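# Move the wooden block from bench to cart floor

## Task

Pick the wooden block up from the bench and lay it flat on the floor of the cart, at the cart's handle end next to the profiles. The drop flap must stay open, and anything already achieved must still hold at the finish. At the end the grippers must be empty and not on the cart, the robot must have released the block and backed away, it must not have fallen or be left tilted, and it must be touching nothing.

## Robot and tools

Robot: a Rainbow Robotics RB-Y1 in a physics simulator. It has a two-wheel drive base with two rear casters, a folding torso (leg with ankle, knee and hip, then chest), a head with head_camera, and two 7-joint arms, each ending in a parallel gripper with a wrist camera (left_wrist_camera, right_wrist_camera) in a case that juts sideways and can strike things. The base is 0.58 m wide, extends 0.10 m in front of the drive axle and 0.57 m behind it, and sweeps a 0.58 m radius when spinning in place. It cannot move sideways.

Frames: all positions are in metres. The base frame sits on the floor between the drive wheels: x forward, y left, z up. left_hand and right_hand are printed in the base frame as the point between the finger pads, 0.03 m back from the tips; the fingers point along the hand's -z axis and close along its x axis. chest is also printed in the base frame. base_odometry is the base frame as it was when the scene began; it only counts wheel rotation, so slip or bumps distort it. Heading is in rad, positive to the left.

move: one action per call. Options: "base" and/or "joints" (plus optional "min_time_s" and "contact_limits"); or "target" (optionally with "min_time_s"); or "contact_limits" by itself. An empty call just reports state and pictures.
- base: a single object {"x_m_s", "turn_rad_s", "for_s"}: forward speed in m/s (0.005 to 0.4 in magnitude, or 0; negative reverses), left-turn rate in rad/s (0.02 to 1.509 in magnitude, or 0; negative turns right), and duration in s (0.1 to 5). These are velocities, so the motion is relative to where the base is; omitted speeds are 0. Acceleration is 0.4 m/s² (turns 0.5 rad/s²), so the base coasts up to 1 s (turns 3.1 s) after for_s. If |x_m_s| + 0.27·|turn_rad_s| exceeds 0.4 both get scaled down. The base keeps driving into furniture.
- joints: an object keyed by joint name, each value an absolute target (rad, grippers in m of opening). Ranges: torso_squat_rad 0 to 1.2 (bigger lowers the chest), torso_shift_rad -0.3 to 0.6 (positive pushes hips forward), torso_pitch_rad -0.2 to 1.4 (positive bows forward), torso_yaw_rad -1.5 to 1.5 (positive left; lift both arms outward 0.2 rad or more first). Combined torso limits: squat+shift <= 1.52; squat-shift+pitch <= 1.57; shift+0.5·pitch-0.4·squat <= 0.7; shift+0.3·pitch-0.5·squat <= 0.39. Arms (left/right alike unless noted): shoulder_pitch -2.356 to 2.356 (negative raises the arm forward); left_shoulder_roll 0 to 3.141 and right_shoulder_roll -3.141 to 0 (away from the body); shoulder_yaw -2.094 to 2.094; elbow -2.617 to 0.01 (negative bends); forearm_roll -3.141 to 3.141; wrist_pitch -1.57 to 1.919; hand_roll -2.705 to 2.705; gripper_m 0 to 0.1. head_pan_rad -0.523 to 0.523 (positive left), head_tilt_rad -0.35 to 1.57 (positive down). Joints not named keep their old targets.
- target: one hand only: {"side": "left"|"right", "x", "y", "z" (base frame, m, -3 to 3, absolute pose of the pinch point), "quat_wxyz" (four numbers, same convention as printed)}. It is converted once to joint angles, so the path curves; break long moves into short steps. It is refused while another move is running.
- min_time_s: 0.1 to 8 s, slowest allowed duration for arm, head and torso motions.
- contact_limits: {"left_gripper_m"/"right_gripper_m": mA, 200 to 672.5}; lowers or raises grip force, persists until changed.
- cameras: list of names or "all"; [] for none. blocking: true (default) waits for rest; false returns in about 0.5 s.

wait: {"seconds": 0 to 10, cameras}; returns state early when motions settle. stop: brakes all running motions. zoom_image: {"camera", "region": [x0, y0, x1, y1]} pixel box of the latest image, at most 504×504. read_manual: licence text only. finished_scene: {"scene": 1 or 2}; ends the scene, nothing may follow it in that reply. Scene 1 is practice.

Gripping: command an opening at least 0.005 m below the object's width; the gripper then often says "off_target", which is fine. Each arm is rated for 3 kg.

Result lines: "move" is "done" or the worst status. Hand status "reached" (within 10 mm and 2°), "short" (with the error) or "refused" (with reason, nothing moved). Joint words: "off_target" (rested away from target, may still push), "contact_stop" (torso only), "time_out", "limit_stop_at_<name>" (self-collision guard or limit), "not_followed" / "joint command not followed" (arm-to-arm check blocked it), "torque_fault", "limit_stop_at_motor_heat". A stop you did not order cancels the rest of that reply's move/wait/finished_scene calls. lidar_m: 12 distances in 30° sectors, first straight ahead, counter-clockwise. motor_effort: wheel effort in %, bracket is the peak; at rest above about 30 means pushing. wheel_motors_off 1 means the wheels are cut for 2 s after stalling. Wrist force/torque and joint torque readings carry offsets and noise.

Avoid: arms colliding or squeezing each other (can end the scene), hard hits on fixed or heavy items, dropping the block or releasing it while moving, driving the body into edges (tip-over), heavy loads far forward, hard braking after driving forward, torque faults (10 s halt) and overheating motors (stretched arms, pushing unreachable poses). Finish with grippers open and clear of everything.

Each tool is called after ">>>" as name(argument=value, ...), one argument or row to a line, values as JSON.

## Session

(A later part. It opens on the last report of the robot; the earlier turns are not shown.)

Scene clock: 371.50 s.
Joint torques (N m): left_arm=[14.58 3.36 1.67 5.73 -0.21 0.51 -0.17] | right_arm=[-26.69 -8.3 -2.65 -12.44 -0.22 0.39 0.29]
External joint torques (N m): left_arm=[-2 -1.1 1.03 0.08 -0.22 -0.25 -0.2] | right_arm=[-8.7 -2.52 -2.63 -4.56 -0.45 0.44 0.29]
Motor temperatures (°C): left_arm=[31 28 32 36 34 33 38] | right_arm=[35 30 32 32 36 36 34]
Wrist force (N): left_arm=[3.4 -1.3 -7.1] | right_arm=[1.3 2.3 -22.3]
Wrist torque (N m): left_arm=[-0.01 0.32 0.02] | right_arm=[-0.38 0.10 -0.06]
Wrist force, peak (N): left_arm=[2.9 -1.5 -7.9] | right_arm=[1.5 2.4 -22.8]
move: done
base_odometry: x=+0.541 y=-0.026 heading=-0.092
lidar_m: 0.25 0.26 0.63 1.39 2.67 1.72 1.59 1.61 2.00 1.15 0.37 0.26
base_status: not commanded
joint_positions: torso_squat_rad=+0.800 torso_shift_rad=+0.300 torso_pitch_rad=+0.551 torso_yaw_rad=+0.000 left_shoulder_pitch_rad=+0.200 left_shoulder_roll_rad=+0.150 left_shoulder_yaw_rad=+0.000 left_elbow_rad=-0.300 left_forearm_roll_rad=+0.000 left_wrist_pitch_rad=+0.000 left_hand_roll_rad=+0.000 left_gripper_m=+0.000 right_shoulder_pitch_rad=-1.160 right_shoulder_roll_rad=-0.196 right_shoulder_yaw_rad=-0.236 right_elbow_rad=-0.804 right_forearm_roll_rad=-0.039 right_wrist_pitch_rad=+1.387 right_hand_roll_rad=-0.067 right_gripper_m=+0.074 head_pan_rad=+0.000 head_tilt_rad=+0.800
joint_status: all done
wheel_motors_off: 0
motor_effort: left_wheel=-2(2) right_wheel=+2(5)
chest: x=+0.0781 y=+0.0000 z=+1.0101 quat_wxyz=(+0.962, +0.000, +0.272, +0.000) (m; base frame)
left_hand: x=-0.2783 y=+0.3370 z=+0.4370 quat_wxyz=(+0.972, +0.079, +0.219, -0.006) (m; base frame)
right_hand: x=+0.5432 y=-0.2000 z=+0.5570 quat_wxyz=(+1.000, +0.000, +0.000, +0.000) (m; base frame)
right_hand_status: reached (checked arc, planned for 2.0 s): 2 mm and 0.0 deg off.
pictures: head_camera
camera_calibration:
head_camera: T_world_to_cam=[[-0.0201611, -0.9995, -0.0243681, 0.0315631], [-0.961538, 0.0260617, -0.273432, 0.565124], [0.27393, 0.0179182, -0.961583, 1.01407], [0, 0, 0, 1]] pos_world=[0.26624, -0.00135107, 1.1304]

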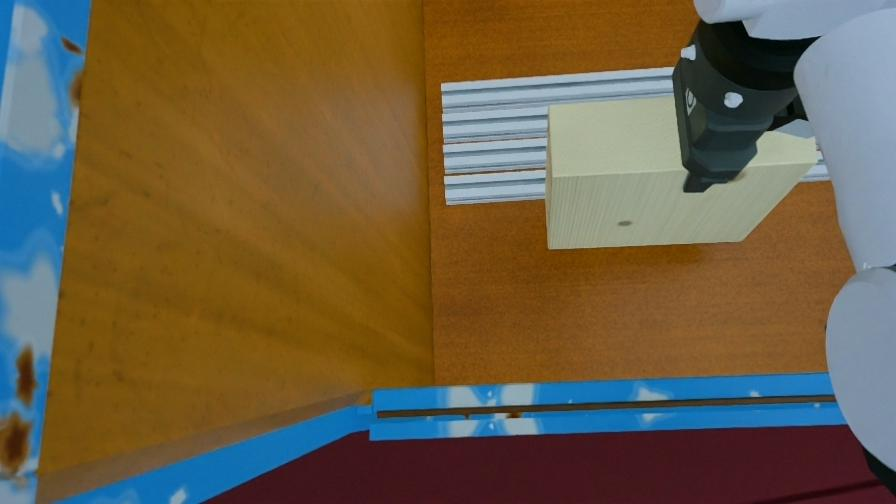

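>>> move(
  target={"side":"right","x":0.49,"y":-0.2,"z":0.558,"quat_wxyz":[1,0,0,0]},
  min_time_s=1.5,
  cameras=[],
)

>>> move(
  target={"side":"right","x":0.49,"y":-0.2,"z":0.545,"quat_wxyz":[1,0,0,0]},
  min_time_s=1.5,
  cameras=[],
)

>>> move(
  target={"side":"right","x":0.49,"y":-0.2,"z":0.535,"quat_wxyz":[1,0,0,0]},
  min_time_s=1.5,
  cameras=["head_camera"],
)

Scene clock: 376.03 s.
Joint torques (N m): left_arm=[14.68 3.38 1.68 5.71 -0.25 0.55 -0.12] | right_arm=[-20.8 -4.21 1.03 -14.03 0.21 0.18 -0.13]
External joint torques (N m): left_arm=[-1.9 -1.08 1.03 0.05 -0.26 -0.21 -0.15] | right_arm=[-6.42 -0.33 1.06 -5.83 -0.03 0.22 -0.13]
Motor temperatures (°C): left_arm=[31 28 32 36 34 33 38] | right_arm=[35 30 32 32 36 36 34]
Wrist force (N): left_arm=[2.5 -1.8 -6.9] | right_arm=[0.8 2.1 -22.3]
Wrist torque (N m): left_arm=[0.01 0.17 0.04] | right_arm=[-0.45 0.08 -0.06]
Wrist force, peak (N): left_arm=[3.7 -1.5 -7.4] | right_arm=[-0.4 3.9 -23.0]
move: done
base_odometry: x=+0.541 y=-0.026 heading=-0.092
lidar_m: 0.25 0.26 0.63 1.39 2.67 1.71 1.59 1.61 2.01 1.15 0.37 0.27
base_status: not commanded
joint_positions: torso_squat_rad=+0.800 torso_shift_rad=+0.300 torso_pitch_rad=+0.551 torso_yaw_rad=+0.000 left_shoulder_pitch_rad=+0.200 left_shoulder_roll_rad=+0.150 left_shoulder_yaw_rad=+0.000 left_elbow_rad=-0.300 left_forearm_roll_rad=+0.000 left_wrist_pitch_rad=+0.000 left_hand_roll_rad=+0.000 left_gripper_m=+0.000 right_shoulder_pitch_rad=-0.899 right_shoulder_roll_rad=-0.122 right_shoulder_yaw_rad=-0.201 right_elbow_rad=-1.229 right_forearm_roll_rad=-0.019 right_wrist_pitch_rad=+1.550 right_hand_roll_rad=-0.068 right_gripper_m=+0.074 head_pan_rad=+0.000 head_tilt_rad=+0.800
joint_status: all done
wheel_motors_off: 0
motor_effort: left_wheel=-2(3) right_wheel=+3(4)
chest: x=+0.0781 y=+0.0000 z=+1.0101 quat_wxyz=(+0.962, +0.000, +0.272, +0.000) (m; base frame)
left_hand: x=-0.2783 y=+0.3370 z=+0.4370 quat_wxyz=(+0.972, +0.079, +0.219, -0.006) (m; base frame)
right_hand: x=+0.4888 y=-0.2002 z=+0.5574 quat_wxyz=(+1.000, +0.000, +0.002, +0.000) (m; base frame)
right_hand_status: reached (checked arc, planned for 1.5 s): 1 mm and 0.3 deg off.
pictures: none
No camera images: "cameras" was empty.

Scene clock: 377.87 s.
Joint torques (N m): left_arm=[14.45 3.11 1.89 5.81 -0.15 0.53 -0.17] | right_arm=[-22.37 -6.56 -2.19 -12.62 0.1 0.2 0.2]
External joint torques (N m): left_arm=[-2.13 -1.35 1.24 0.16 -0.16 -0.22 -0.19] | right_arm=[-7.96 -2.66 -2.17 -4.51 -0.14 0.25 0.2]
Motor temperatures (°C): left_arm=[31 28 32 36 34 33 38] | right_arm=[35 30 32 32 36 36 34]
Wrist force (N): left_arm=[3.8 -0.8 -7.3] | right_arm=[0.9 2.4 -22.2]
Wrist torque (N m): left_arm=[-0.09 0.35 0.05] | right_arm=[-0.41 0.05 -0.07]
Wrist force, peak (N): left_arm=[3.9 -0.8 -8.1] | right_arm=[1.5 2.2 -22.8]
move: done
base_odometry: x=+0.541 y=-0.026 heading=-0.092
lidar_m: 0.25 0.26 0.63 1.39 2.68 1.74 1.59 1.61 1.99 1.15 0.37 0.26
base_status: not commanded
joint_positions: torso_squat_rad=+0.800 torso_shift_rad=+0.300 torso_pitch_rad=+0.551 torso_yaw_rad=+0.000 left_shoulder_pitch_rad=+0.200 left_shoulder_roll_rad=+0.150 left_shoulder_yaw_rad=+0.000 left_elbow_rad=-0.300 left_forearm_roll_rad=+0.000 left_wrist_pitch_rad=+0.000 left_hand_roll_rad=+0.000 left_gripper_m=+0.000 right_shoulder_pitch_rad=-0.906 right_shoulder_roll_rad=-0.123 right_shoulder_yaw_rad=-0.201 right_elbow_rad=-1.165 right_forearm_roll_rad=-0.019 right_wrist_pitch_rad=+1.491 right_hand_roll_rad=-0.068 right_gripper_m=+0.074 head_pan_rad=+0.000 head_tilt_rad=+0.800
joint_status: all done
wheel_motors_off: 0
motor_effort: left_wheel=-2(3) right_wheel=+2(4)
chest: x=+0.0781 y=+0.0000 z=+1.0101 quat_wxyz=(+0.962, +0.000, +0.272, +0.000) (m; base frame)
left_hand: x=-0.2783 y=+0.3370 z=+0.4370 quat_wxyz=(+0.972, +0.079, +0.219, -0.006) (m; base frame)
right_hand: x=+0.4886 y=-0.1999 z=+0.5440 quat_wxyz=(+1.000, +0.000, +0.002, +0.000) (m; base frame)
right_hand_status: reached (checked arc, planned for 1.5 s): 2 mm and 0.2 deg off.
pictures: none
No camera images: "cameras" was empty.

Scene clock: 379.70 s.
Joint torques (N m): left_arm=[14.61 3.37 1.97 5.71 -0.13 0.54 -0.07] | right_arm=[-22.86 -6.35 -2.51 -12.51 -0.11 0.14 0.2]
External joint torques (N m): left_arm=[-1.96 -1.09 1.33 0.05 -0.14 -0.22 -0.1] | right_arm=[-8.42 -2.43 -2.49 -4.48 -0.35 0.18 0.2]
Motor temperatures (°C): left_arm=[31 28 32 36 34 33 38] | right_arm=[35 30 32 32 36 36 34]
Wrist force (N): left_arm=[2.4 -0.8 -7.3] | right_arm=[1.4 2.0 -22.4]
Wrist torque (N m): left_arm=[-0.12 0.18 0.06] | right_arm=[-0.35 0.08 -0.07]
Wrist force, peak (N): left_arm=[3.3 -1.0 -7.5] | right_arm=[1.4 2.1 -22.7]
move: done
base_odometry: x=+0.541 y=-0.026 heading=-0.092
lidar_m: 0.25 0.26 0.63 1.39 2.68 1.71 1.57 1.61 2.00 1.15 0.38 0.27
base_status: not commanded
joint_positions: torso_squat_rad=+0.800 torso_shift_rad=+0.300 torso_pitch_rad=+0.551 torso_yaw_rad=+0.000 left_shoulder_pitch_rad=+0.200 left_shoulder_roll_rad=+0.150 left_shoulder_yaw_rad=+0.000 left_elbow_rad=-0.300 left_forearm_roll_rad=+0.000 left_wrist_pitch_rad=+0.000 left_hand_roll_rad=+0.000 left_gripper_m=+0.000 right_shoulder_pitch_rad=-0.913 right_shoulder_roll_rad=-0.125 right_shoulder_yaw_rad=-0.202 right_elbow_rad=-1.118 right_forearm_roll_rad=-0.019 right_wrist_pitch_rad=+1.451 right_hand_roll_rad=-0.068 right_gripper_m=+0.074 head_pan_rad=+0.000 head_tilt_rad=+0.800
joint_status: all done
wheel_motors_off: 0
motor_effort: left_wheel=-2(3) right_wheel=+2(5)
chest: x=+0.0781 y=+0.0000 z=+1.0101 quat_wxyz=(+0.962, +0.000, +0.272, +0.000) (m; base frame)
left_hand: x=-0.2783 y=+0.3370 z=+0.4370 quat_wxyz=(+0.972, +0.079, +0.219, -0.006) (m; base frame)
right_hand: x=+0.4880 y=-0.2000 z=+0.5346 quat_wxyz=(+1.000, +0.000, +0.001, +0.000) (m; base frame)
right_hand_status: reached (checked arc, planned for 1.5 s): 2 mm and 0.1 deg off.
pictures: head_camera
camera_calibration:
head_camera: T_world_to_cam=[[-0.0201637, -0.9995, -0.0243688, 0.0315646], [-0.961538, 0.0260644, -0.273432, 0.565124], [0.27393, 0.0179181, -0.961583, 1.01407], [0, 0, 0, 1]] pos_world=[0.26624, -0.00135106, 1.1304]

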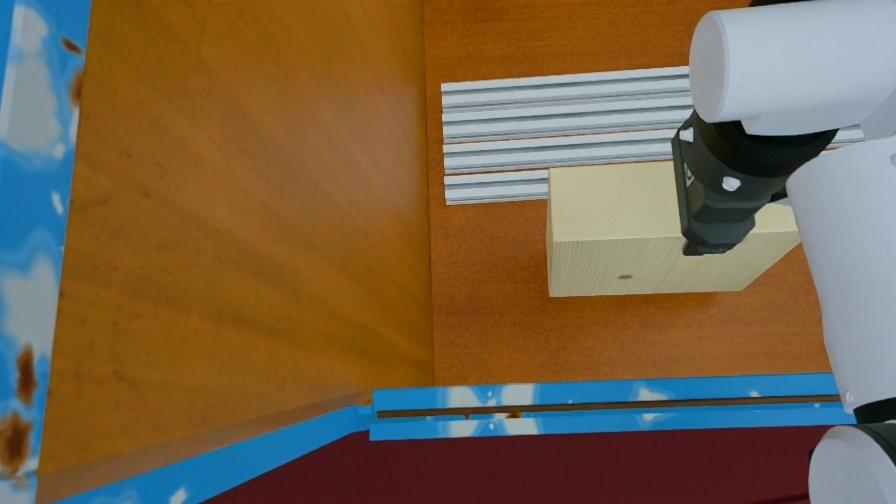

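>>> move(
  target={"side":"right","x":0.49,"y":-0.2,"z":0.522,"quat_wxyz":[1,0,0,0]},
  min_time_s=1.5,
  cameras=[],
)

>>> move(
  target={"side":"right","x":0.53,"y":-0.2,"z":0.522,"quat_wxyz":[1,0,0,0]},
  min_time_s=2,
  cameras=["head_camera"],
)

Scene clock: 382.63 s.
Joint torques (N m): left_arm=[14.34 3.46 1.95 5.79 -0.11 0.46 -0.11] | right_arm=[-22.44 -6.64 -2.44 -12.33 -0.17 0.13 0.13]
External joint torques (N m): left_arm=[-2.23 -1 1.31 0.13 -0.11 -0.29 -0.13] | right_arm=[-7.83 -2.61 -2.43 -4.47 -0.41 0.18 0.13]
Motor temperatures (°C): left_arm=[31 28 32 36 34 33 38] | right_arm=[35 30 32 32 36 36 34]
Wrist force (N): left_arm=[2.7 -1.1 -7.5] | right_arm=[1.7 2.7 -21.8]
Wrist torque (N m): left_arm=[-0.07 0.21 0.01] | right_arm=[-0.40 0.12 -0.08]
Wrist force, peak (N): left_arm=[2.7 -1.3 -8.1] | right_arm=[1.7 2.5 -22.6]
move: done
base_odometry: x=+0.541 y=-0.026 heading=-0.092
lidar_m: 0.24 0.26 0.62 1.38 2.67 1.74 1.58 1.61 2.00 1.14 0.37 0.27
base_status: not commanded
joint_positions: torso_squat_rad=+0.800 torso_shift_rad=+0.300 torso_pitch_rad=+0.551 torso_yaw_rad=+0.000 left_shoulder_pitch_rad=+0.200 left_shoulder_roll_rad=+0.150 left_shoulder_yaw_rad=+0.000 left_elbow_rad=-0.300 left_forearm_roll_rad=+0.000 left_wrist_pitch_rad=+0.000 left_hand_roll_rad=+0.000 left_gripper_m=+0.000 right_shoulder_pitch_rad=-0.933 right_shoulder_roll_rad=-0.129 right_shoulder_yaw_rad=-0.204 right_elbow_rad=-1.033 right_forearm_roll_rad=-0.020 right_wrist_pitch_rad=+1.386 right_hand_roll_rad=-0.068 right_gripper_m=+0.074 head_pan_rad=+0.000 head_tilt_rad=+0.800
joint_status: all done
wheel_motors_off: 0
motor_effort: left_wheel=-2(3) right_wheel=+2(4)
chest: x=+0.0781 y=+0.0000 z=+1.0101 quat_wxyz=(+0.962, +0.000, +0.272, +0.000) (m; base frame)
left_hand: x=-0.2783 y=+0.3370 z=+0.4370 quat_wxyz=(+0.972, +0.079, +0.219, -0.006) (m; base frame)
right_hand: x=+0.4885 y=-0.1999 z=+0.5210 quat_wxyz=(+1.000, +0.000, +0.001, +0.000) (m; base frame)
right_hand_status: reached (checked arc, planned for 1.5 s): 2 mm and 0.2 deg off.
pictures: none
No camera images: "cameras" was empty.

Scene clock: 384.97 s.
Joint torques (N m): left_arm=[14.46 3.44 1.8 5.7 -0.2 0.52 -0.14] | right_arm=[-25.9 -7.51 -2.53 -11.53 -0.25 0.25 0.18]
External joint torques (N m): left_arm=[-2.12 -1.02 1.15 0.05 -0.2 -0.23 -0.17] | right_arm=[-8.45 -1.96 -2.55 -4.12 -0.48 0.31 0.18]
Motor temperatures (°C): left_arm=[31 28 32 36 34 33 38] | right_arm=[36 30 32 32 36 36 34]
Wrist force (N): left_arm=[3.6 -0.9 -7.5] | right_arm=[1.6 2.2 -22.3]
Wrist torque (N m): left_arm=[-0.11 0.36 0.05] | right_arm=[-0.39 0.10 -0.05]
Wrist force, peak (N): left_arm=[3.6 -0.9 -7.5] | right_arm=[2.1 2.8 -23.2]
move: done
base_odometry: x=+0.541 y=-0.026 heading=-0.092
lidar_m: 0.25 0.26 0.63 1.39 2.68 1.73 1.58 1.61 1.99 1.15 0.39 0.27
base_status: not commanded
joint_positions: torso_squat_rad=+0.800 torso_shift_rad=+0.300 torso_pitch_rad=+0.551 torso_yaw_rad=+0.000 left_shoulder_pitch_rad=+0.200 left_shoulder_roll_rad=+0.150 left_shoulder_yaw_rad=+0.000 left_elbow_rad=-0.300 left_forearm_roll_rad=+0.000 left_wrist_pitch_rad=+0.000 left_hand_roll_rad=+0.000 left_gripper_m=+0.000 right_shoulder_pitch_rad=-1.152 right_shoulder_roll_rad=-0.190 right_shoulder_yaw_rad=-0.232 right_elbow_rad=-0.670 right_forearm_roll_rad=-0.039 right_wrist_pitch_rad=+1.243 right_hand_roll_rad=-0.066 right_gripper_m=+0.074 head_pan_rad=+0.000 head_tilt_rad=+0.800
joint_status: all done
wheel_motors_off: 0
motor_effort: left_wheel=-2(3) right_wheel=+2(4)
chest: x=+0.0782 y=+0.0000 z=+1.0101 quat_wxyz=(+0.962, +0.000, +0.272, +0.000) (m; base frame)
left_hand: x=-0.2783 y=+0.3370 z=+0.4370 quat_wxyz=(+0.972, +0.079, +0.219, -0.006) (m; base frame)
right_hand: x=+0.5281 y=-0.2000 z=+0.5212 quat_wxyz=(+1.000, +0.000, +0.000, +0.000) (m; base frame)
right_hand_status: reached (checked arc, planned for 2.0 s): 2 mm and 0.0 deg off.
pictures: head_camera
camera_calibration:
head_camera: T_world_to_cam=[[-0.0201637, -0.9995, -0.0243688, 0.0315646], [-0.961538, 0.0260644, -0.273432, 0.565124], [0.27393, 0.0179181, -0.961583, 1.01407], [0, 0, 0, 1]] pos_world=[0.26624, -0.00135106, 1.1304]

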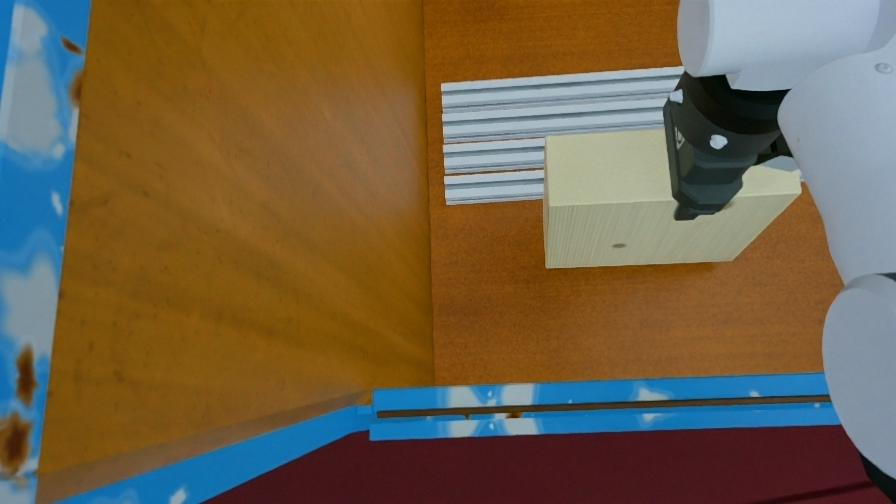

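>>> move(
  target={"side":"right","x":0.552,"y":-0.2,"z":0.522,"quat_wxyz":[1,0,0,0]},
  min_time_s=1.5,
  cameras=["head_camera"],
)

Scene clock: 387.83 s.
Joint torques (N m): left_arm=[14.57 3.5 1.49 5.9 -0.21 0.59 -0.16] | right_arm=[-27.7 -8.75 -2.17 -10.5 0.03 0.18 0.23]
External joint torques (N m): left_arm=[-2.01 -0.96 0.85 0.25 -0.21 -0.16 -0.18] | right_arm=[-8.39 -2.17 -2.35 -3.91 -0.18 0.27 0.23]
Motor temperatures (°C): left_arm=[31 28 32 36 34 33 38] | right_arm=[36 30 32 32 36 36 34]
Wrist force (N): left_arm=[3.3 -0.9 -6.7] | right_arm=[0.8 2.3 -21.8]
Wrist torque (N m): left_arm=[-0.12 0.31 0.07] | right_arm=[-0.38 0.15 -0.09]
Wrist force, peak (N): left_arm=[2.9 -1.0 -7.9] | right_arm=[-0.9 3.7 -23.4]
move: done
base_odometry: x=+0.541 y=-0.026 heading=-0.092
lidar_m: 0.25 0.26 0.63 1.39 2.68 1.73 1.59 1.61 2.00 1.13 0.38 0.27
base_status: not commanded
joint_positions: torso_squat_rad=+0.800 torso_shift_rad=+0.300 torso_pitch_rad=+0.551 torso_yaw_rad=+0.000 left_shoulder_pitch_rad=+0.200 left_shoulder_roll_rad=+0.150 left_shoulder_yaw_rad=+0.000 left_elbow_rad=-0.300 left_forearm_roll_rad=+0.000 left_wrist_pitch_rad=+0.000 left_hand_roll_rad=+0.000 left_gripper_m=+0.000 right_shoulder_pitch_rad=-1.360 right_shoulder_roll_rad=-0.246 right_shoulder_yaw_rad=-0.250 right_elbow_rad=-0.266 right_forearm_roll_rad=-0.053 right_wrist_pitch_rad=+1.028 right_hand_roll_rad=-0.056 right_gripper_m=+0.074 head_pan_rad=+0.000 head_tilt_rad=+0.800
joint_status: all done
wheel_motors_off: 0
motor_effort: left_wheel=-2(3) right_wheel=+2(4)
chest: x=+0.0782 y=+0.0000 z=+1.0101 quat_wxyz=(+0.962, +0.000, +0.272, +0.000) (m; base frame)
left_hand: x=-0.2783 y=+0.3370 z=+0.4371 quat_wxyz=(+0.972, +0.079, +0.219, -0.006) (m; base frame)
right_hand: x=+0.5499 y=-0.2001 z=+0.5213 quat_wxyz=(+1.000, +0.001, -0.013, +0.000) (m; base frame)
right_hand_status: reached (checked arc, as near as the solve gets, planned for 1.5 s): 2 mm and 1.5 deg off.
pictures: head_camera
camera_calibration:
head_camera: T_world_to_cam=[[-0.0201626, -0.9995, -0.0243669, 0.0315621], [-0.961565, 0.0260611, -0.273339, 0.565026], [0.273837, 0.0179191, -0.961609, 1.01413], [0, 0, 0, 1]] pos_world=[0.26624, -0.00135107, 1.13041]

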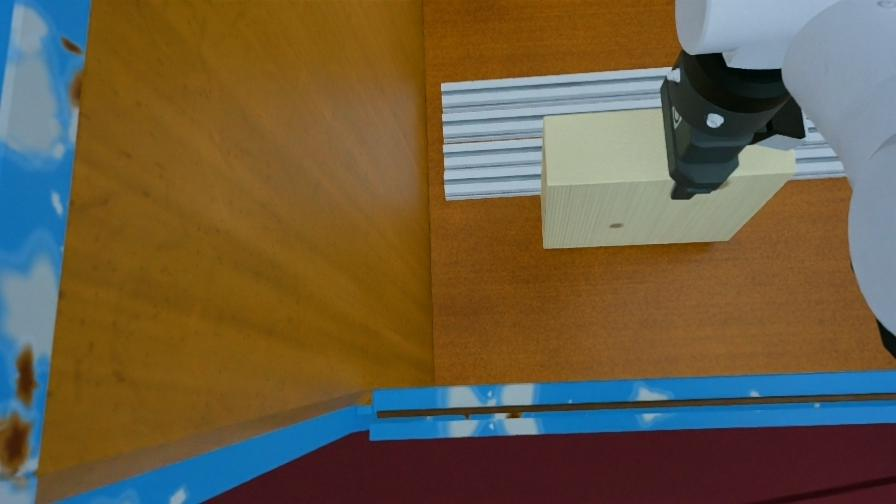

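>>> move(
  base={"x_m_s":0.05,"for_s":0.6},
  cameras=["head_camera"],
)

Scene clock: 390.03 s.
Joint torques (N m): left_arm=[14.81 3.31 1.73 5.8 -0.12 0.39 -0.17] | right_arm=[-27.33 -9.21 -2.29 -11.68 -0.12 -0.3 -0.08]
External joint torques (N m): left_arm=[-1.77 -1.15 1.08 0.14 -0.13 -0.36 -0.2] | right_arm=[-8.02 -2.63 -2.47 -5.1 -0.33 -0.2 -0.08]
Motor temperatures (°C): left_arm=[31 28 32 36 34 33 38] | right_arm=[36 30 32 32 36 36 34]
Wrist force (N): left_arm=[2.2 -1.6 -6.8] | right_arm=[0.6 1.8 -22.0]
Wrist torque (N m): left_arm=[-0.01 0.14 0.01] | right_arm=[-0.44 0.35 0.00]
Wrist force, peak (N): left_arm=[2.7 -1.7 -7.7] | right_arm=[1.1 2.1 -23.5]
move: done
base_odometry: x=+0.571 y=-0.028 heading=-0.092
lidar_m: 0.21 0.22 0.62 1.40 2.72 1.76 1.61 1.64 2.03 0.98 0.34 0.23
base_status: done (sent for 0.6 of 0.6 s)
joint_positions: torso_squat_rad=+0.800 torso_shift_rad=+0.300 torso_pitch_rad=+0.551 torso_yaw_rad=+0.000 left_shoulder_pitch_rad=+0.200 left_shoulder_roll_rad=+0.150 left_shoulder_yaw_rad=+0.000 left_elbow_rad=-0.300 left_forearm_roll_rad=+0.000 left_wrist_pitch_rad=+0.000 left_hand_roll_rad=+0.000 left_gripper_m=+0.000 right_shoulder_pitch_rad=-1.360 right_shoulder_roll_rad=-0.246 right_shoulder_yaw_rad=-0.250 right_elbow_rad=-0.266 right_forearm_roll_rad=-0.053 right_wrist_pitch_rad=+1.028 right_hand_roll_rad=-0.056 right_gripper_m=+0.074 head_pan_rad=+0.000 head_tilt_rad=+0.800
joint_status: not commanded
wheel_motors_off: 0
motor_effort: left_wheel=-1(21) right_wheel=+0(26)
chest: x=+0.0783 y=+0.0000 z=+1.0101 quat_wxyz=(+0.962, +0.000, +0.272, +0.000) (m; base frame)
left_hand: x=-0.2783 y=+0.3370 z=+0.4371 quat_wxyz=(+0.972, +0.079, +0.220, -0.006) (m; base frame)
right_hand: x=+0.5498 y=-0.2001 z=+0.5211 quat_wxyz=(+1.000, +0.000, -0.012, +0.000) (m; base frame)
pictures: head_camera
camera_calibration:
head_camera: T_world_to_cam=[[-0.0201686, -0.9995, -0.024361, 0.0315567], [-0.961625, 0.0260613, -0.273128, 0.564873], [0.273626, 0.0179175, -0.961669, 1.01413], [0, 0, 0, 1]] pos_world=[0.26634, -0.00135107, 1.13031]

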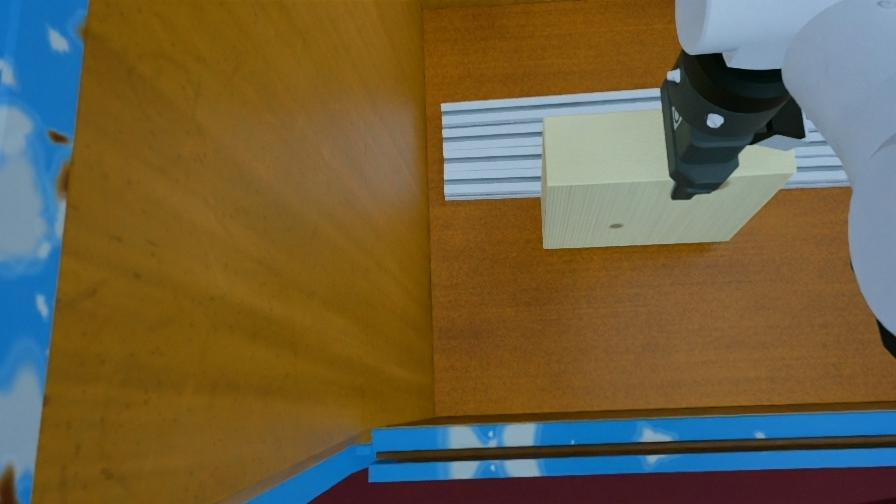

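>>> move(
  base={"x_m_s":-0.05,"for_s":0.6},
  cameras=[],
)

>>> move(
  target={"side":"right","x":0.46,"y":-0.22,"z":0.72,"quat_wxyz":[1,0,0,0]},
  min_time_s=2,
  cameras=[],
)

>>> move(
  target={"side":"right","x":0.475,"y":-0.22,"z":0.74,"quat_wxyz":[0.7071,0,0,0.7071]},
  min_time_s=2,
  cameras=["head_camera"],
)

>>> move(
  target={"side":"right","x":0.475,"y":-0.17,"z":0.72,"quat_wxyz":[0.6533,0.2706,-0.2706,0.6533]},
  min_time_s=2,
  cameras=["head_camera"],
)

Scene clock: 403.83 s.
Joint torques (N m): left_arm=[14.15 3.56 1.74 5.59 -0.18 0.49 -0.19] | right_arm=[-27.67 -9.21 -2.04 -11.4 -0.13 0.04 0.03]
External joint torques (N m): left_arm=[-2.43 -0.9 1.1 -0.07 -0.19 -0.26 -0.21] | right_arm=[-8.36 -2.64 -2.23 -4.82 -0.34 0.14 0.03]
Motor temperatures (°C): left_arm=[31 28 32 36 34 33 38] | right_arm=[36 30 32 32 36 36 34]
Wrist force (N): left_arm=[2.8 -1.0 -7.0] | right_arm=[0.8 2.0 -22.6]
Wrist torque (N m): left_arm=[-0.09 0.25 0.05] | right_arm=[-0.36 0.12 -0.09]
Wrist force, peak (N): left_arm=[3.3 -1.4 -7.6] | right_arm=[1.0 2.6 -23.2]
move: done
base_odometry: x=+0.541 y=-0.026 heading=-0.092
lidar_m: 0.25 0.26 0.64 1.38 2.68 1.74 1.58 1.61 1.99 1.13 0.39 0.26
base_status: done (sent for 0.6 of 0.6 s)
joint_positions: torso_squat_rad=+0.800 torso_shift_rad=+0.300 torso_pitch_rad=+0.551 torso_yaw_rad=+0.000 left_shoulder_pitch_rad=+0.200 left_shoulder_roll_rad=+0.150 left_shoulder_yaw_rad=+0.000 left_elbow_rad=-0.300 left_forearm_roll_rad=+0.000 left_wrist_pitch_rad=+0.000 left_hand_roll_rad=+0.000 left_gripper_m=+0.000 right_shoulder_pitch_rad=-1.360 right_shoulder_roll_rad=-0.246 right_shoulder_yaw_rad=-0.250 right_elbow_rad=-0.266 right_forearm_roll_rad=-0.053 right_wrist_pitch_rad=+1.028 right_hand_roll_rad=-0.056 right_gripper_m=+0.074 head_pan_rad=+0.000 head_tilt_rad=+0.800
joint_status: not commanded
wheel_motors_off: 0
motor_effort: left_wheel=+0(23) right_wheel=+1(25)
chest: x=+0.0782 y=+0.0000 z=+1.0101 quat_wxyz=(+0.962, +0.000, +0.272, +0.000) (m; base frame)
left_hand: x=-0.2783 y=+0.3370 z=+0.4371 quat_wxyz=(+0.972, +0.079, +0.220, -0.006) (m; base frame)
right_hand: x=+0.5498 y=-0.2001 z=+0.5212 quat_wxyz=(+1.000, +0.000, -0.012, +0.000) (m; base frame)
pictures: none
No camera images: "cameras" was empty.

Scene clock: 406.33 s.
Joint torques (N m): left_arm=[14.59 3.25 1.81 5.69 -0.14 0.59 -0.09] | right_arm=[-22.92 -12.26 -14.69 -2.81 0.11 0.14 0.24]
External joint torques (N m): left_arm=[-1.99 -1.22 1.16 0.04 -0.15 -0.17 -0.12] | right_arm=[-7.92 -2.02 -5.43 -1.14 -0.09 0.21 0.24]
Motor temperatures (°C): left_arm=[31 28 32 36 34 33 38] | right_arm=[36 30 32 32 36 36 34]
Wrist force (N): left_arm=[2.8 -0.9 -7.2] | right_arm=[1.5 2.2 -22.7]
Wrist torque (N m): left_arm=[-0.05 0.25 0.05] | right_arm=[-0.11 0.19 -0.06]
Wrist force, peak (N): left_arm=[3.4 -1.0 -8.0] | right_arm=[-19.4 7.7 -29.8]
move: done
base_odometry: x=+0.541 y=-0.026 heading=-0.092
lidar_m: 0.25 0.25 0.62 1.38 2.68 1.74 1.58 1.61 1.99 1.17 0.38 0.27
base_status: not commanded
joint_positions: torso_squat_rad=+0.800 torso_shift_rad=+0.300 torso_pitch_rad=+0.551 torso_yaw_rad=+0.000 left_shoulder_pitch_rad=+0.200 left_shoulder_roll_rad=+0.150 left_shoulder_yaw_rad=+0.000 left_elbow_rad=-0.300 left_forearm_roll_rad=+0.000 left_wrist_pitch_rad=+0.000 left_hand_roll_rad=+0.000 left_gripper_m=+0.000 right_shoulder_pitch_rad=-1.416 right_shoulder_roll_rad=-1.269 right_shoulder_yaw_rad=+1.140 right_elbow_rad=-1.884 right_forearm_roll_rad=-1.315 right_wrist_pitch_rad=+1.305 right_hand_roll_rad=-1.033 right_gripper_m=+0.074 head_pan_rad=+0.000 head_tilt_rad=+0.800
joint_status: all done
wheel_motors_off: 0
motor_effort: left_wheel=-1(9) right_wheel=+2(7)
chest: x=+0.0782 y=+0.0000 z=+1.0101 quat_wxyz=(+0.962, +0.000, +0.272, +0.000) (m; base frame)
left_hand: x=-0.2783 y=+0.3370 z=+0.4371 quat_wxyz=(+0.972, +0.079, +0.220, -0.006) (m; base frame)
right_hand: x=+0.4590 y=-0.2201 z=+0.7192 quat_wxyz=(+1.000, +0.001, +0.003, +0.000) (m; base frame)
right_hand_status: reached (checked arc, planned for 2.0 s): 1 mm and 0.3 deg off.
pictures: none
No camera images: "cameras" was empty.

Scene clock: 408.67 s.
Joint torques (N m): left_arm=[14.43 3.44 1.49 5.75 -0.14 0.46 -0.11] | right_arm=[-23.77 -12.38 -12.76 -1.45 -0.04 0.14 -0.07]
External joint torques (N m): left_arm=[-2.15 -1.02 0.84 0.1 -0.15 -0.3 -0.13] | right_arm=[-8.02 -2.65 -3.25 -0.45 -0.26 0.16 -0.07]
Motor temperatures (°C): left_arm=[31 28 32 36 34 33 38] | right_arm=[36 31 32 32 36 36 34]
Wrist force (N): left_arm=[2.9 -1.0 -6.8] | right_arm=[1.0 1.5 -22.3]
Wrist torque (N m): left_arm=[-0.08 0.25 0.08] | right_arm=[-0.21 0.15 -0.06]
Wrist force, peak (N): left_arm=[3.4 -1.5 -7.4] | right_arm=[2.3 2.3 -23.0]
move: done
base_odometry: x=+0.541 y=-0.026 heading=-0.092
lidar_m: 0.25 0.26 0.63 1.39 2.68 1.73 1.58 1.61 2.00 1.15 0.39 0.26
base_status: not commanded
joint_positions: torso_squat_rad=+0.800 torso_shift_rad=+0.300 torso_pitch_rad=+0.551 torso_yaw_rad=+0.000 left_shoulder_pitch_rad=+0.200 left_shoulder_roll_rad=+0.150 left_shoulder_yaw_rad=+0.000 left_elbow_rad=-0.300 left_forearm_roll_rad=+0.000 left_wrist_pitch_rad=+0.000 left_hand_roll_rad=+0.000 left_gripper_m=+0.000 right_shoulder_pitch_rad=-1.542 right_shoulder_roll_rad=-1.290 right_shoulder_yaw_rad=+1.223 right_elbow_rad=-1.853 right_forearm_roll_rad=-1.391 right_wrist_pitch_rad=+1.293 right_hand_roll_rad=+0.552 right_gripper_m=+0.074 head_pan_rad=+0.000 head_tilt_rad=+0.800
joint_status: all done
wheel_motors_off: 0
motor_effort: left_wheel=-1(2) right_wheel=+2(4)
chest: x=+0.0782 y=+0.0000 z=+1.0101 quat_wxyz=(+0.962, +0.000, +0.272, +0.000) (m; base frame)
left_hand: x=-0.2783 y=+0.3370 z=+0.4371 quat_wxyz=(+0.972, +0.079, +0.220, -0.006) (m; base frame)
right_hand: x=+0.4742 y=-0.2198 z=+0.7393 quat_wxyz=(+0.708, -0.001, -0.001, +0.706) (m; base frame)
right_hand_status: reached (checked arc, planned for 2.0 s): 1 mm and 0.3 deg off.
pictures: head_camera
camera_calibration:
head_camera: T_world_to_cam=[[-0.0202403, -0.999495, -0.0244852, 0.0317162], [-0.961597, 0.0261659, -0.273214, 0.564963], [0.273717, 0.018015, -0.961641, 1.01407], [0, 0, 0, 1]] pos_world=[0.26634, -0.001351, 1.13031]

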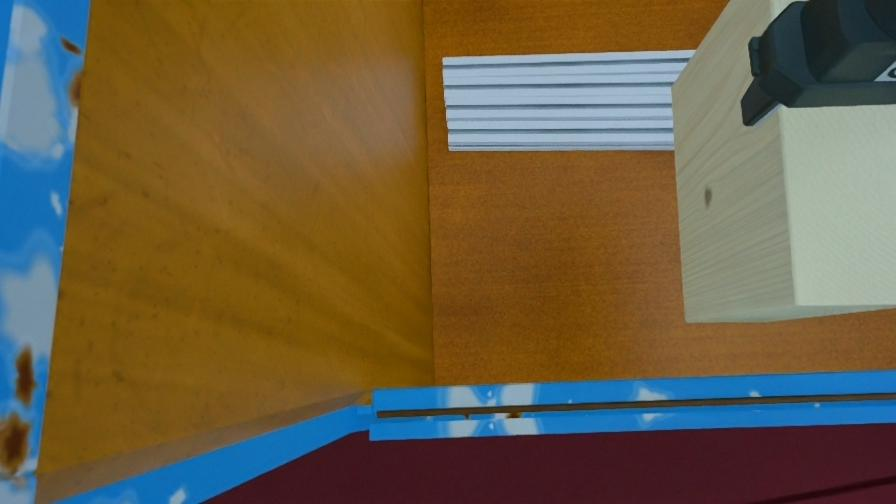

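Scene clock: 411.00 s.
Joint torques (N m): left_arm=[14.05 3.11 1.66 5.78 -0.25 0.56 -0.09] | right_arm=[-18.42 -14.55 -16.27 -5.3 -4.48 -0.46 0.06]
External joint torques (N m): left_arm=[-2.53 -1.35 1.02 0.13 -0.26 -0.19 -0.12] | right_arm=[-5.03 -1.13 -6.97 -3.16 -3.63 -0.26 0.02]
Motor temperatures (°C): left_arm=[31 28 32 36 34 33 38] | right_arm=[36 31 32 32 36 36 34]
Wrist force (N): left_arm=[3.0 -0.6 -7.3] | right_arm=[-15.7 0.3 -15.6]
Wrist torque (N m): left_arm=[-0.11 0.24 0.10] | right_arm=[-0.09 1.27 -0.01]
Wrist force, peak (N): left_arm=[3.5 -1.3 -7.7] | right_arm=[-11.1 -5.0 -19.3]
move: done
base_odometry: x=+0.541 y=-0.026 heading=-0.092
lidar_m: 0.25 0.27 0.63 1.39 2.68 1.73 1.59 1.61 1.99 1.15 0.38 0.25
base_status: not commanded
joint_positions: torso_squat_rad=+0.800 torso_shift_rad=+0.300 torso_pitch_rad=+0.551 torso_yaw_rad=+0.000 left_shoulder_pitch_rad=+0.200 left_shoulder_roll_rad=+0.150 left_shoulder_yaw_rad=+0.000 left_elbow_rad=-0.300 left_forearm_roll_rad=+0.000 left_wrist_pitch_rad=+0.000 left_hand_roll_rad=+0.000 left_gripper_m=+0.000 right_shoulder_pitch_rad=-1.090 right_shoulder_roll_rad=-1.295 right_shoulder_yaw_rad=+0.945 right_elbow_rad=-1.572 right_forearm_roll_rad=-2.170 right_wrist_pitch_rad=+0.851 right_hand_roll_rad=+1.466 right_gripper_m=+0.074 head_pan_rad=+0.000 head_tilt_rad=+0.800
joint_status: all done
wheel_motors_off: 0
motor_effort: left_wheel=-2(2) right_wheel=+2(3)
chest: x=+0.0782 y=+0.0000 z=+1.0101 quat_wxyz=(+0.962, +0.000, +0.272, +0.000) (m; base frame)
left_hand: x=-0.2783 y=+0.3370 z=+0.4371 quat_wxyz=(+0.972, +0.079, +0.220, -0.006) (m; base frame)
right_hand: x=+0.4741 y=-0.1704 z=+0.7189 quat_wxyz=(+0.654, +0.270, -0.270, +0.653) (m; base frame)
right_hand_status: reached (checked arc, planned for 2.0 s): 1 mm and 0.2 deg off.
pictures: head_camera
camera_calibration:
head_camera: T_world_to_cam=[[-0.0201438, -0.999498, -0.0244594, 0.0316611], [-0.961599, 0.0260661, -0.273218, 0.564968], [0.273719, 0.0180165, -0.961641, 1.01407], [0, 0, 0, 1]] pos_world=[0.26634, -0.0013513, 1.13031]

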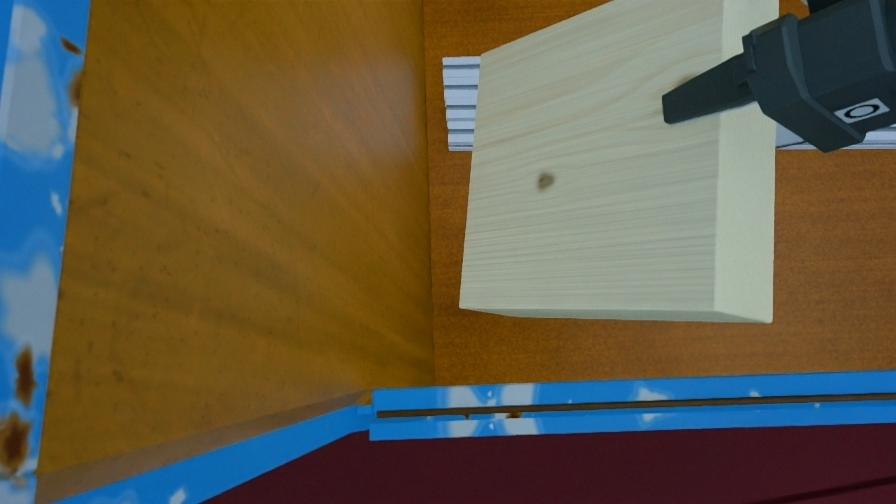

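>>> move(
  target={"side":"right","x":0.51,"y":-0.17,"z":0.74,"quat_wxyz":[0.6182,0.2844,-0.2560,0.6866]},
  min_time_s=1.5,
  cameras=[],
)

>>> move(
  joints={"torso_squat_rad":1.05,"head_tilt_rad":0.7},
  cameras=["head_camera"],
)

>>> move(
  target={"side":"right","x":0.5,"y":-0.17,"z":0.72,"quat_wxyz":[0.6182,0.2844,-0.2560,0.6866]},
  min_time_s=1.5,
  cameras=[],
)

>>> move(
  joints={"torso_pitch_rad":0.79,"head_tilt_rad":0.6},
  cameras=["head_camera"],
)

Scene clock: 420.57 s.
Joint torques (N m): left_arm=[14.34 3.6 1.77 5.84 -0.12 0.57 -0.11] | right_arm=[-24.78 -12.32 -16.54 -3.6 -5.13 0.06 0.19]
External joint torques (N m): left_arm=[-2.24 -0.87 1.12 0.18 -0.13 -0.19 -0.14] | right_arm=[-8.96 0.75 -7.25 -1.75 -4.1 0.16 0.16]
Motor temperatures (°C): left_arm=[31 28 32 36 34 33 38] | right_arm=[36 31 32 32 36 36 34]
Wrist force (N): left_arm=[3.4 -1.6 -7.1] | right_arm=[-15.1 0.3 -15.3]
Wrist torque (N m): left_arm=[-0.01 0.29 0.02] | right_arm=[-0.11 1.33 -0.06]
Wrist force, peak (N): left_arm=[3.6 -1.2 -7.6] | right_arm=[-16.6 1.0 -15.1]
move: done
base_odometry: x=+0.541 y=-0.026 heading=-0.092
lidar_m: 0.25 0.26 0.61 1.39 2.69 1.74 1.59 1.59 1.99 1.15 0.39 0.27
base_status: not commanded
joint_positions: torso_squat_rad=+0.800 torso_shift_rad=+0.300 torso_pitch_rad=+0.551 torso_yaw_rad=+0.000 left_shoulder_pitch_rad=+0.200 left_shoulder_roll_rad=+0.150 left_shoulder_yaw_rad=+0.000 left_elbow_rad=-0.300 left_forearm_roll_rad=+0.000 left_wrist_pitch_rad=+0.000 left_hand_roll_rad=+0.000 left_gripper_m=+0.000 right_shoulder_pitch_rad=-1.236 right_shoulder_roll_rad=-1.195 right_shoulder_yaw_rad=+0.935 right_elbow_rad=-1.344 right_forearm_roll_rad=-2.178 right_wrist_pitch_rad=+1.078 right_hand_roll_rad=+1.548 right_gripper_m=+0.074 head_pan_rad=+0.000 head_tilt_rad=+0.800
joint_status: all done
wheel_motors_off: 0
motor_effort: left_wheel=-1(2) right_wheel=+0(3)
chest: x=+0.0782 y=+0.0000 z=+1.0101 quat_wxyz=(+0.962, +0.000, +0.272, +0.000) (m; base frame)
left_hand: x=-0.2783 y=+0.3370 z=+0.4371 quat_wxyz=(+0.972, +0.079, +0.220, -0.006) (m; base frame)
right_hand: x=+0.5084 y=-0.1705 z=+0.7388 quat_wxyz=(+0.620, +0.283, -0.255, +0.686) (m; base frame)
right_hand_status: reached (checked arc, planned for 1.5 s): 2 mm and 0.3 deg off.
pictures: none
No camera images: "cameras" was empty.

Scene clock: 422.23 s.
Joint torques (N m): left_arm=[14.81 3.24 1.52 5.78 -0.18 0.51 -0.14] | right_arm=[-23.95 -12.78 -16.11 -4.07 -5.21 -0.14 0.22]
External joint torques (N m): left_arm=[-1.77 -1.22 0.88 0.13 -0.19 -0.25 -0.16] | right_arm=[-8.12 0.29 -6.82 -2.22 -4.18 -0.04 0.19]
Motor temperatures (°C): left_arm=[31 28 32 36 34 33 38] | right_arm=[36 31 32 32 36 36 34]
Wrist force (N): left_arm=[2.9 -1.1 -7.0] | right_arm=[-15.7 0.7 -15.0]
Wrist torque (N m): left_arm=[-0.04 0.28 0.06] | right_arm=[-0.17 1.24 -0.03]
Wrist force, peak (N): left_arm=[3.8 -0.6 -7.9] | right_arm=[-16.1 0.2 -16.2]
move: done
base_odometry: x=+0.541 y=-0.026 heading=-0.092
lidar_m: 0.25 0.26 0.64 1.39 2.66 1.73 1.58 1.60 2.00 1.15 0.38 0.27
base_status: not commanded
joint_positions: torso_squat_rad=+1.050 torso_shift_rad=+0.300 torso_pitch_rad=+0.551 torso_yaw_rad=+0.000 left_shoulder_pitch_rad=+0.200 left_shoulder_roll_rad=+0.150 left_shoulder_yaw_rad=+0.000 left_elbow_rad=-0.300 left_forearm_roll_rad=+0.000 left_wrist_pitch_rad=+0.000 left_hand_roll_rad=+0.000 left_gripper_m=+0.000 right_shoulder_pitch_rad=-1.236 right_shoulder_roll_rad=-1.195 right_shoulder_yaw_rad=+0.935 right_elbow_rad=-1.344 right_forearm_roll_rad=-2.178 right_wrist_pitch_rad=+1.078 right_hand_roll_rad=+1.548 right_gripper_m=+0.074 head_pan_rad=+0.000 head_tilt_rad=+0.700
joint_status: all done
wheel_motors_off: 0
motor_effort: left_wheel=+0(3) right_wheel=+2(3)
chest: x=+0.0369 y=+0.0000 z=+0.8769 quat_wxyz=(+0.962, +0.000, +0.272, +0.000) (m; base frame)
left_hand: x=-0.3195 y=+0.3370 z=+0.3039 quat_wxyz=(+0.972, +0.079, +0.219, -0.006) (m; base frame)
right_hand: x=+0.4673 y=-0.1704 z=+0.6059 quat_wxyz=(+0.620, +0.283, -0.256, +0.686) (m; base frame)
pictures: head_camera
camera_calibration:
head_camera: T_world_to_cam=[[-0.0175956, -0.999498, -0.0263531, 0.029126], [-0.92946, 0.0260655, -0.368001, 0.581923], [0.368503, 0.0180189, -0.929452, 0.848808], [0, 0, 0, 1]] pos_world=[0.228598, -0.00135131, 1.00384]

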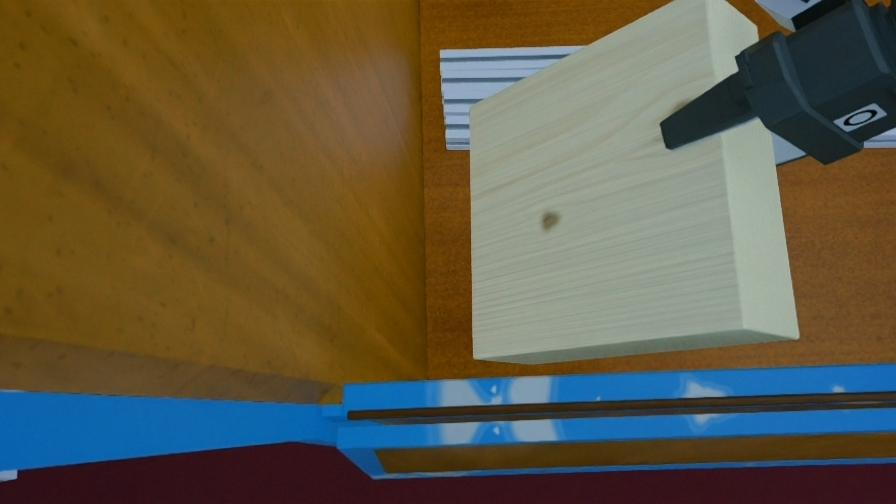

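Scene clock: 424.07 s.
Joint torques (N m): left_arm=[14.4 3.37 1.96 5.67 -0.25 0.47 -0.14] | right_arm=[-26.72 -14.73 -17.59 -1.79 -5.58 -0.81 -0.15]
External joint torques (N m): left_arm=[-2.18 -1.1 1.31 0.02 -0.25 -0.29 -0.16] | right_arm=[-9.38 -2.27 -7.65 -0.69 -4.47 -0.49 -0.18]
Motor temperatures (°C): left_arm=[31 28 32 36 34 33 38] | right_arm=[36 31 32 32 36 36 34]
Wrist force (N): left_arm=[2.9 -1.0 -7.3] | right_arm=[-15.8 0.2 -15.7]
Wrist torque (N m): left_arm=[-0.09 0.23 0.06] | right_arm=[-0.13 1.25 -0.03]
Wrist force, peak (N): left_arm=[2.4 -1.8 -7.8] | right_arm=[-16.0 1.1 -16.5]
move: done
base_odometry: x=+0.541 y=-0.026 heading=-0.092
lidar_m: 0.24 0.26 0.63 1.39 2.67 1.74 1.59 1.61 2.01 1.15 0.39 0.27
base_status: not commanded
joint_positions: torso_squat_rad=+1.050 torso_shift_rad=+0.300 torso_pitch_rad=+0.551 torso_yaw_rad=+0.000 left_shoulder_pitch_rad=+0.200 left_shoulder_roll_rad=+0.150 left_shoulder_yaw_rad=+0.000 left_elbow_rad=-0.300 left_forearm_roll_rad=+0.000 left_wrist_pitch_rad=+0.000 left_hand_roll_rad=+0.000 left_gripper_m=+0.000 right_shoulder_pitch_rad=-1.448 right_shoulder_roll_rad=-1.271 right_shoulder_yaw_rad=+0.874 right_elbow_rad=-1.335 right_forearm_roll_rad=-2.212 right_wrist_pitch_rad=+1.280 right_hand_roll_rad=+1.377 right_gripper_m=+0.074 head_pan_rad=+0.000 head_tilt_rad=+0.700
joint_status: all done
wheel_motors_off: 0
motor_effort: left_wheel=+0(1) right_wheel=+2(3)
chest: x=+0.0369 y=+0.0000 z=+0.8769 quat_wxyz=(+0.962, +0.000, +0.272, +0.000) (m; base frame)
left_hand: x=-0.3195 y=+0.3370 z=+0.3039 quat_wxyz=(+0.972, +0.079, +0.219, -0.006) (m; base frame)
right_hand: x=+0.4991 y=-0.1704 z=+0.7182 quat_wxyz=(+0.619, +0.285, -0.254, +0.686) (m; base frame)
right_hand_status: reached (checked arc, planned for 1.5 s): 2 mm and 0.2 deg off.
pictures: none
No camera images: "cameras" was empty.

Scene clock: 425.63 s.
Joint torques (N m): left_arm=[18.85 3.11 1.77 7.87 -0.06 0.87 -0.13] | right_arm=[-23.67 -15.3 -15.61 -3.81 -5.81 0.88 -0.3]
External joint torques (N m): left_arm=[-2.77 -0.89 1.17 0.19 -0.06 -0.31 -0.17] | right_arm=[-8.5 -1.94 -6.46 -1.94 -4.61 0.74 -0.33]
Motor temperatures (°C): left_arm=[31 28 32 36 34 33 38] | right_arm=[36 31 32 32 36 36 34]
Wrist force (N): left_arm=[3.9 -1.9 -5.9] | right_arm=[-15.5 -5.2 -14.8]
Wrist torque (N m): left_arm=[0.03 0.26 0.07] | right_arm=[-0.58 1.21 -0.05]
Wrist force, peak (N): left_arm=[3.9 -1.5 -7.4] | right_arm=[-16.7 -4.5 -15.9]
move: done
base_odometry: x=+0.541 y=-0.026 heading=-0.092
lidar_m: 0.24 0.26 0.63 1.39 2.66 1.73 1.59 1.60 1.99 1.14 0.39 0.27
base_status: not commanded
joint_positions: torso_squat_rad=+1.050 torso_shift_rad=+0.300 torso_pitch_rad=+0.791 torso_yaw_rad=+0.000 left_shoulder_pitch_rad=+0.200 left_shoulder_roll_rad=+0.150 left_shoulder_yaw_rad=+0.000 left_elbow_rad=-0.300 left_forearm_roll_rad=+0.000 left_wrist_pitch_rad=+0.000 left_hand_roll_rad=+0.000 left_gripper_m=+0.000 right_shoulder_pitch_rad=-1.448 right_shoulder_roll_rad=-1.271 right_shoulder_yaw_rad=+0.874 right_elbow_rad=-1.334 right_forearm_roll_rad=-2.212 right_wrist_pitch_rad=+1.280 right_hand_roll_rad=+1.377 right_gripper_m=+0.074 head_pan_rad=+0.000 head_tilt_rad=+0.600
joint_status: all done
wheel_motors_off: 0
motor_effort: left_wheel=-1(2) right_wheel=+0(4)
chest: x=+0.0950 y=+0.0000 z=+0.8309 quat_wxyz=(+0.923, +0.000, +0.385, +0.000) (m; base frame)
left_hand: x=-0.3875 y=+0.3370 z=+0.3591 quat_wxyz=(+0.939, +0.078, +0.334, -0.016) (m; base frame)
right_hand: x=+0.5065 y=-0.1705 z=+0.5668 quat_wxyz=(+0.645, +0.365, -0.179, +0.647) (m; base frame)
pictures: head_camera
camera_calibration:
head_camera: T_world_to_cam=[[-0.0212012, -0.999495, -0.0236594, 0.0269852], [-0.971747, 0.0261652, -0.234569, 0.521468], [0.23507, 0.0180178, -0.971812, 0.814652], [0, 0, 0, 1]] pos_world=[0.315807, -0.00135101, 0.914646]

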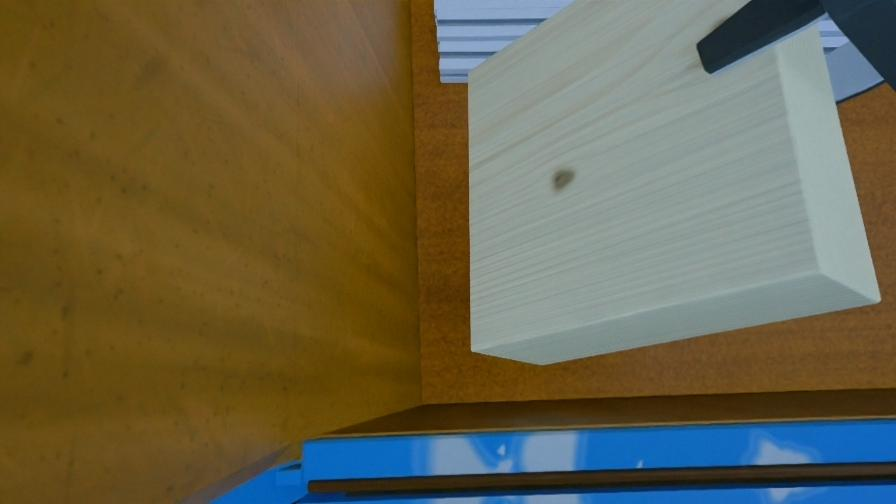

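>>> move(
  target={"side":"right","x":0.47,"y":-0.15,"z":0.525,"quat_wxyz":[0.6182,0.2844,-0.2560,0.6866]},
  min_time_s=1.5,
  cameras=["head_camera"],
)

>>> move(
  target={"side":"right","x":0.467,"y":-0.172,"z":0.486,"quat_wxyz":[0.5935,0.3431,-0.3089,0.6591]},
  min_time_s=2,
  cameras=["head_camera"],
)

Scene clock: 429.60 s.
Joint torques (N m): left_arm=[19.11 2.87 1.62 7.77 -0.16 0.99 -0.17] | right_arm=[-16.92 -13.93 -14.33 -7.12 -4.44 -0.58 0.17]
External joint torques (N m): left_arm=[-2.51 -1.12 1.01 0.09 -0.17 -0.19 -0.21] | right_arm=[-4.88 -0.65 -5.23 -4.44 -3.58 -0.36 0.14]
Motor temperatures (°C): left_arm=[31 28 32 36 34 33 38] | right_arm=[36 31 32 32 36 36 34]
Wrist force (N): left_arm=[4.1 -0.7 -6.3] | right_arm=[-15.5 0.9 -15.7]
Wrist torque (N m): left_arm=[-0.12 0.32 0.05] | right_arm=[-0.21 1.30 -0.03]
Wrist force, peak (N): left_arm=[4.6 -1.6 -7.6] | right_arm=[-16.6 -4.1 -15.3]
move: done
base_odometry: x=+0.541 y=-0.026 heading=-0.092
lidar_m: 0.25 0.26 0.63 1.39 2.66 1.74 1.58 1.60 2.00 1.15 0.39 0.28
base_status: not commanded
joint_positions: torso_squat_rad=+1.050 torso_shift_rad=+0.300 torso_pitch_rad=+0.791 torso_yaw_rad=+0.000 left_shoulder_pitch_rad=+0.200 left_shoulder_roll_rad=+0.150 left_shoulder_yaw_rad=+0.000 left_elbow_rad=-0.300 left_forearm_roll_rad=+0.000 left_wrist_pitch_rad=+0.000 left_hand_roll_rad=+0.000 left_gripper_m=+0.000 right_shoulder_pitch_rad=-1.223 right_shoulder_roll_rad=-1.367 right_shoulder_yaw_rad=+0.874 right_elbow_rad=-1.683 right_forearm_roll_rad=-2.099 right_wrist_pitch_rad=+0.854 right_hand_roll_rad=+1.455 right_gripper_m=+0.074 head_pan_rad=+0.000 head_tilt_rad=+0.600
joint_status: all done
wheel_motors_off: 0
motor_effort: left_wheel=-1(2) right_wheel=+0(2)
chest: x=+0.0950 y=+0.0000 z=+0.8309 quat_wxyz=(+0.923, +0.000, +0.385, +0.000) (m; base frame)
left_hand: x=-0.3875 y=+0.3370 z=+0.3591 quat_wxyz=(+0.939, +0.078, +0.334, -0.016) (m; base frame)
right_hand: x=+0.4694 y=-0.1505 z=+0.5241 quat_wxyz=(+0.618, +0.285, -0.255, +0.686) (m; base frame)
right_hand_status: reached (checked arc, planned for 1.5 s): 1 mm and 0.1 deg off.
pictures: head_camera
camera_calibration:
head_camera: T_world_to_cam=[[-0.0211258, -0.9995, -0.02354, 0.0268521], [-0.971748, 0.0260639, -0.234575, 0.521474], [0.235072, 0.0179194, -0.971813, 0.814652], [0, 0, 0, 1]] pos_world=[0.315807, -0.00135107, 0.914647]

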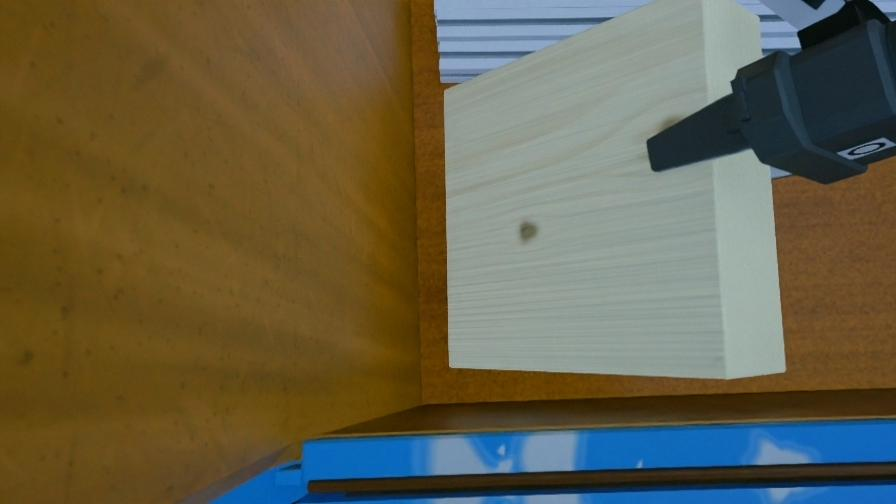

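Scene clock: 431.93 s.
Joint torques (N m): left_arm=[18.86 3.23 1.9 7.79 -0.13 0.98 -0.06] | right_arm=[-15.7 -12.69 -14.55 -6.59 -5.5 2.02 0.31]
External joint torques (N m): left_arm=[-2.76 -0.76 1.29 0.11 -0.14 -0.2 -0.1] | right_arm=[-4.47 1.49 -6.52 -3.79 -4.36 1.61 0.27]
Motor temperatures (°C): left_arm=[31 28 32 36 34 33 38] | right_arm=[36 31 32 32 36 36 34]
Wrist force (N): left_arm=[4.7 -1.0 -6.4] | right_arm=[-18.2 0.1 -12.3]
Wrist torque (N m): left_arm=[-0.06 0.36 0.09] | right_arm=[-0.16 1.49 -0.03]
Wrist force, peak (N): left_arm=[5.0 -0.6 -6.9] | right_arm=[-18.0 0.7 -14.0]
move: done
base_odometry: x=+0.541 y=-0.026 heading=-0.092
lidar_m: 0.25 0.25 0.62 1.38 2.66 1.73 1.58 1.62 2.00 1.14 0.39 0.25
base_status: not commanded
joint_positions: torso_squat_rad=+1.050 torso_shift_rad=+0.300 torso_pitch_rad=+0.791 torso_yaw_rad=+0.000 left_shoulder_pitch_rad=+0.200 left_shoulder_roll_rad=+0.150 left_shoulder_yaw_rad=+0.000 left_elbow_rad=-0.300 left_forearm_roll_rad=+0.000 left_wrist_pitch_rad=+0.000 left_hand_roll_rad=+0.000 left_gripper_m=+0.000 right_shoulder_pitch_rad=-1.098 right_shoulder_roll_rad=-1.227 right_shoulder_yaw_rad=+0.803 right_elbow_rad=-1.372 right_forearm_roll_rad=-2.341 right_wrist_pitch_rad=+0.995 right_hand_roll_rad=+1.869 right_gripper_m=+0.074 head_pan_rad=+0.000 head_tilt_rad=+0.600
joint_status: all done
wheel_motors_off: 0
motor_effort: left_wheel=-2(2) right_wheel=+1(3)
chest: x=+0.0950 y=+0.0000 z=+0.8309 quat_wxyz=(+0.923, +0.000, +0.385, +0.000) (m; base frame)
left_hand: x=-0.3875 y=+0.3370 z=+0.3591 quat_wxyz=(+0.939, +0.078, +0.334, -0.016) (m; base frame)
right_hand: x=+0.4661 y=-0.1727 z=+0.4851 quat_wxyz=(+0.595, +0.342, -0.308, +0.659) (m; base frame)
right_hand_status: reached (checked arc, planned for 2.0 s): 1 mm and 0.2 deg off.
pictures: head_camera
camera_calibration:
head_camera: T_world_to_cam=[[-0.0211258, -0.9995, -0.02354, 0.0268521], [-0.971748, 0.0260639, -0.234575, 0.521474], [0.235072, 0.0179194, -0.971813, 0.814652], [0, 0, 0, 1]] pos_world=[0.315807, -0.00135107, 0.914647]

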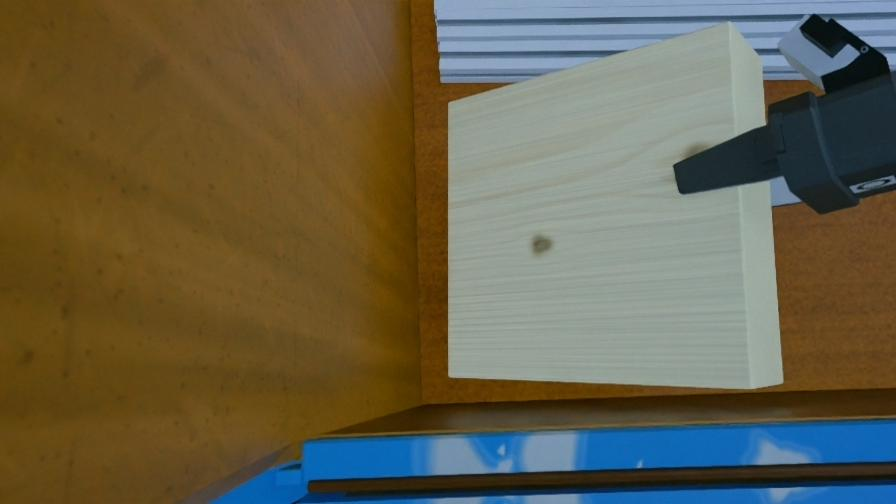

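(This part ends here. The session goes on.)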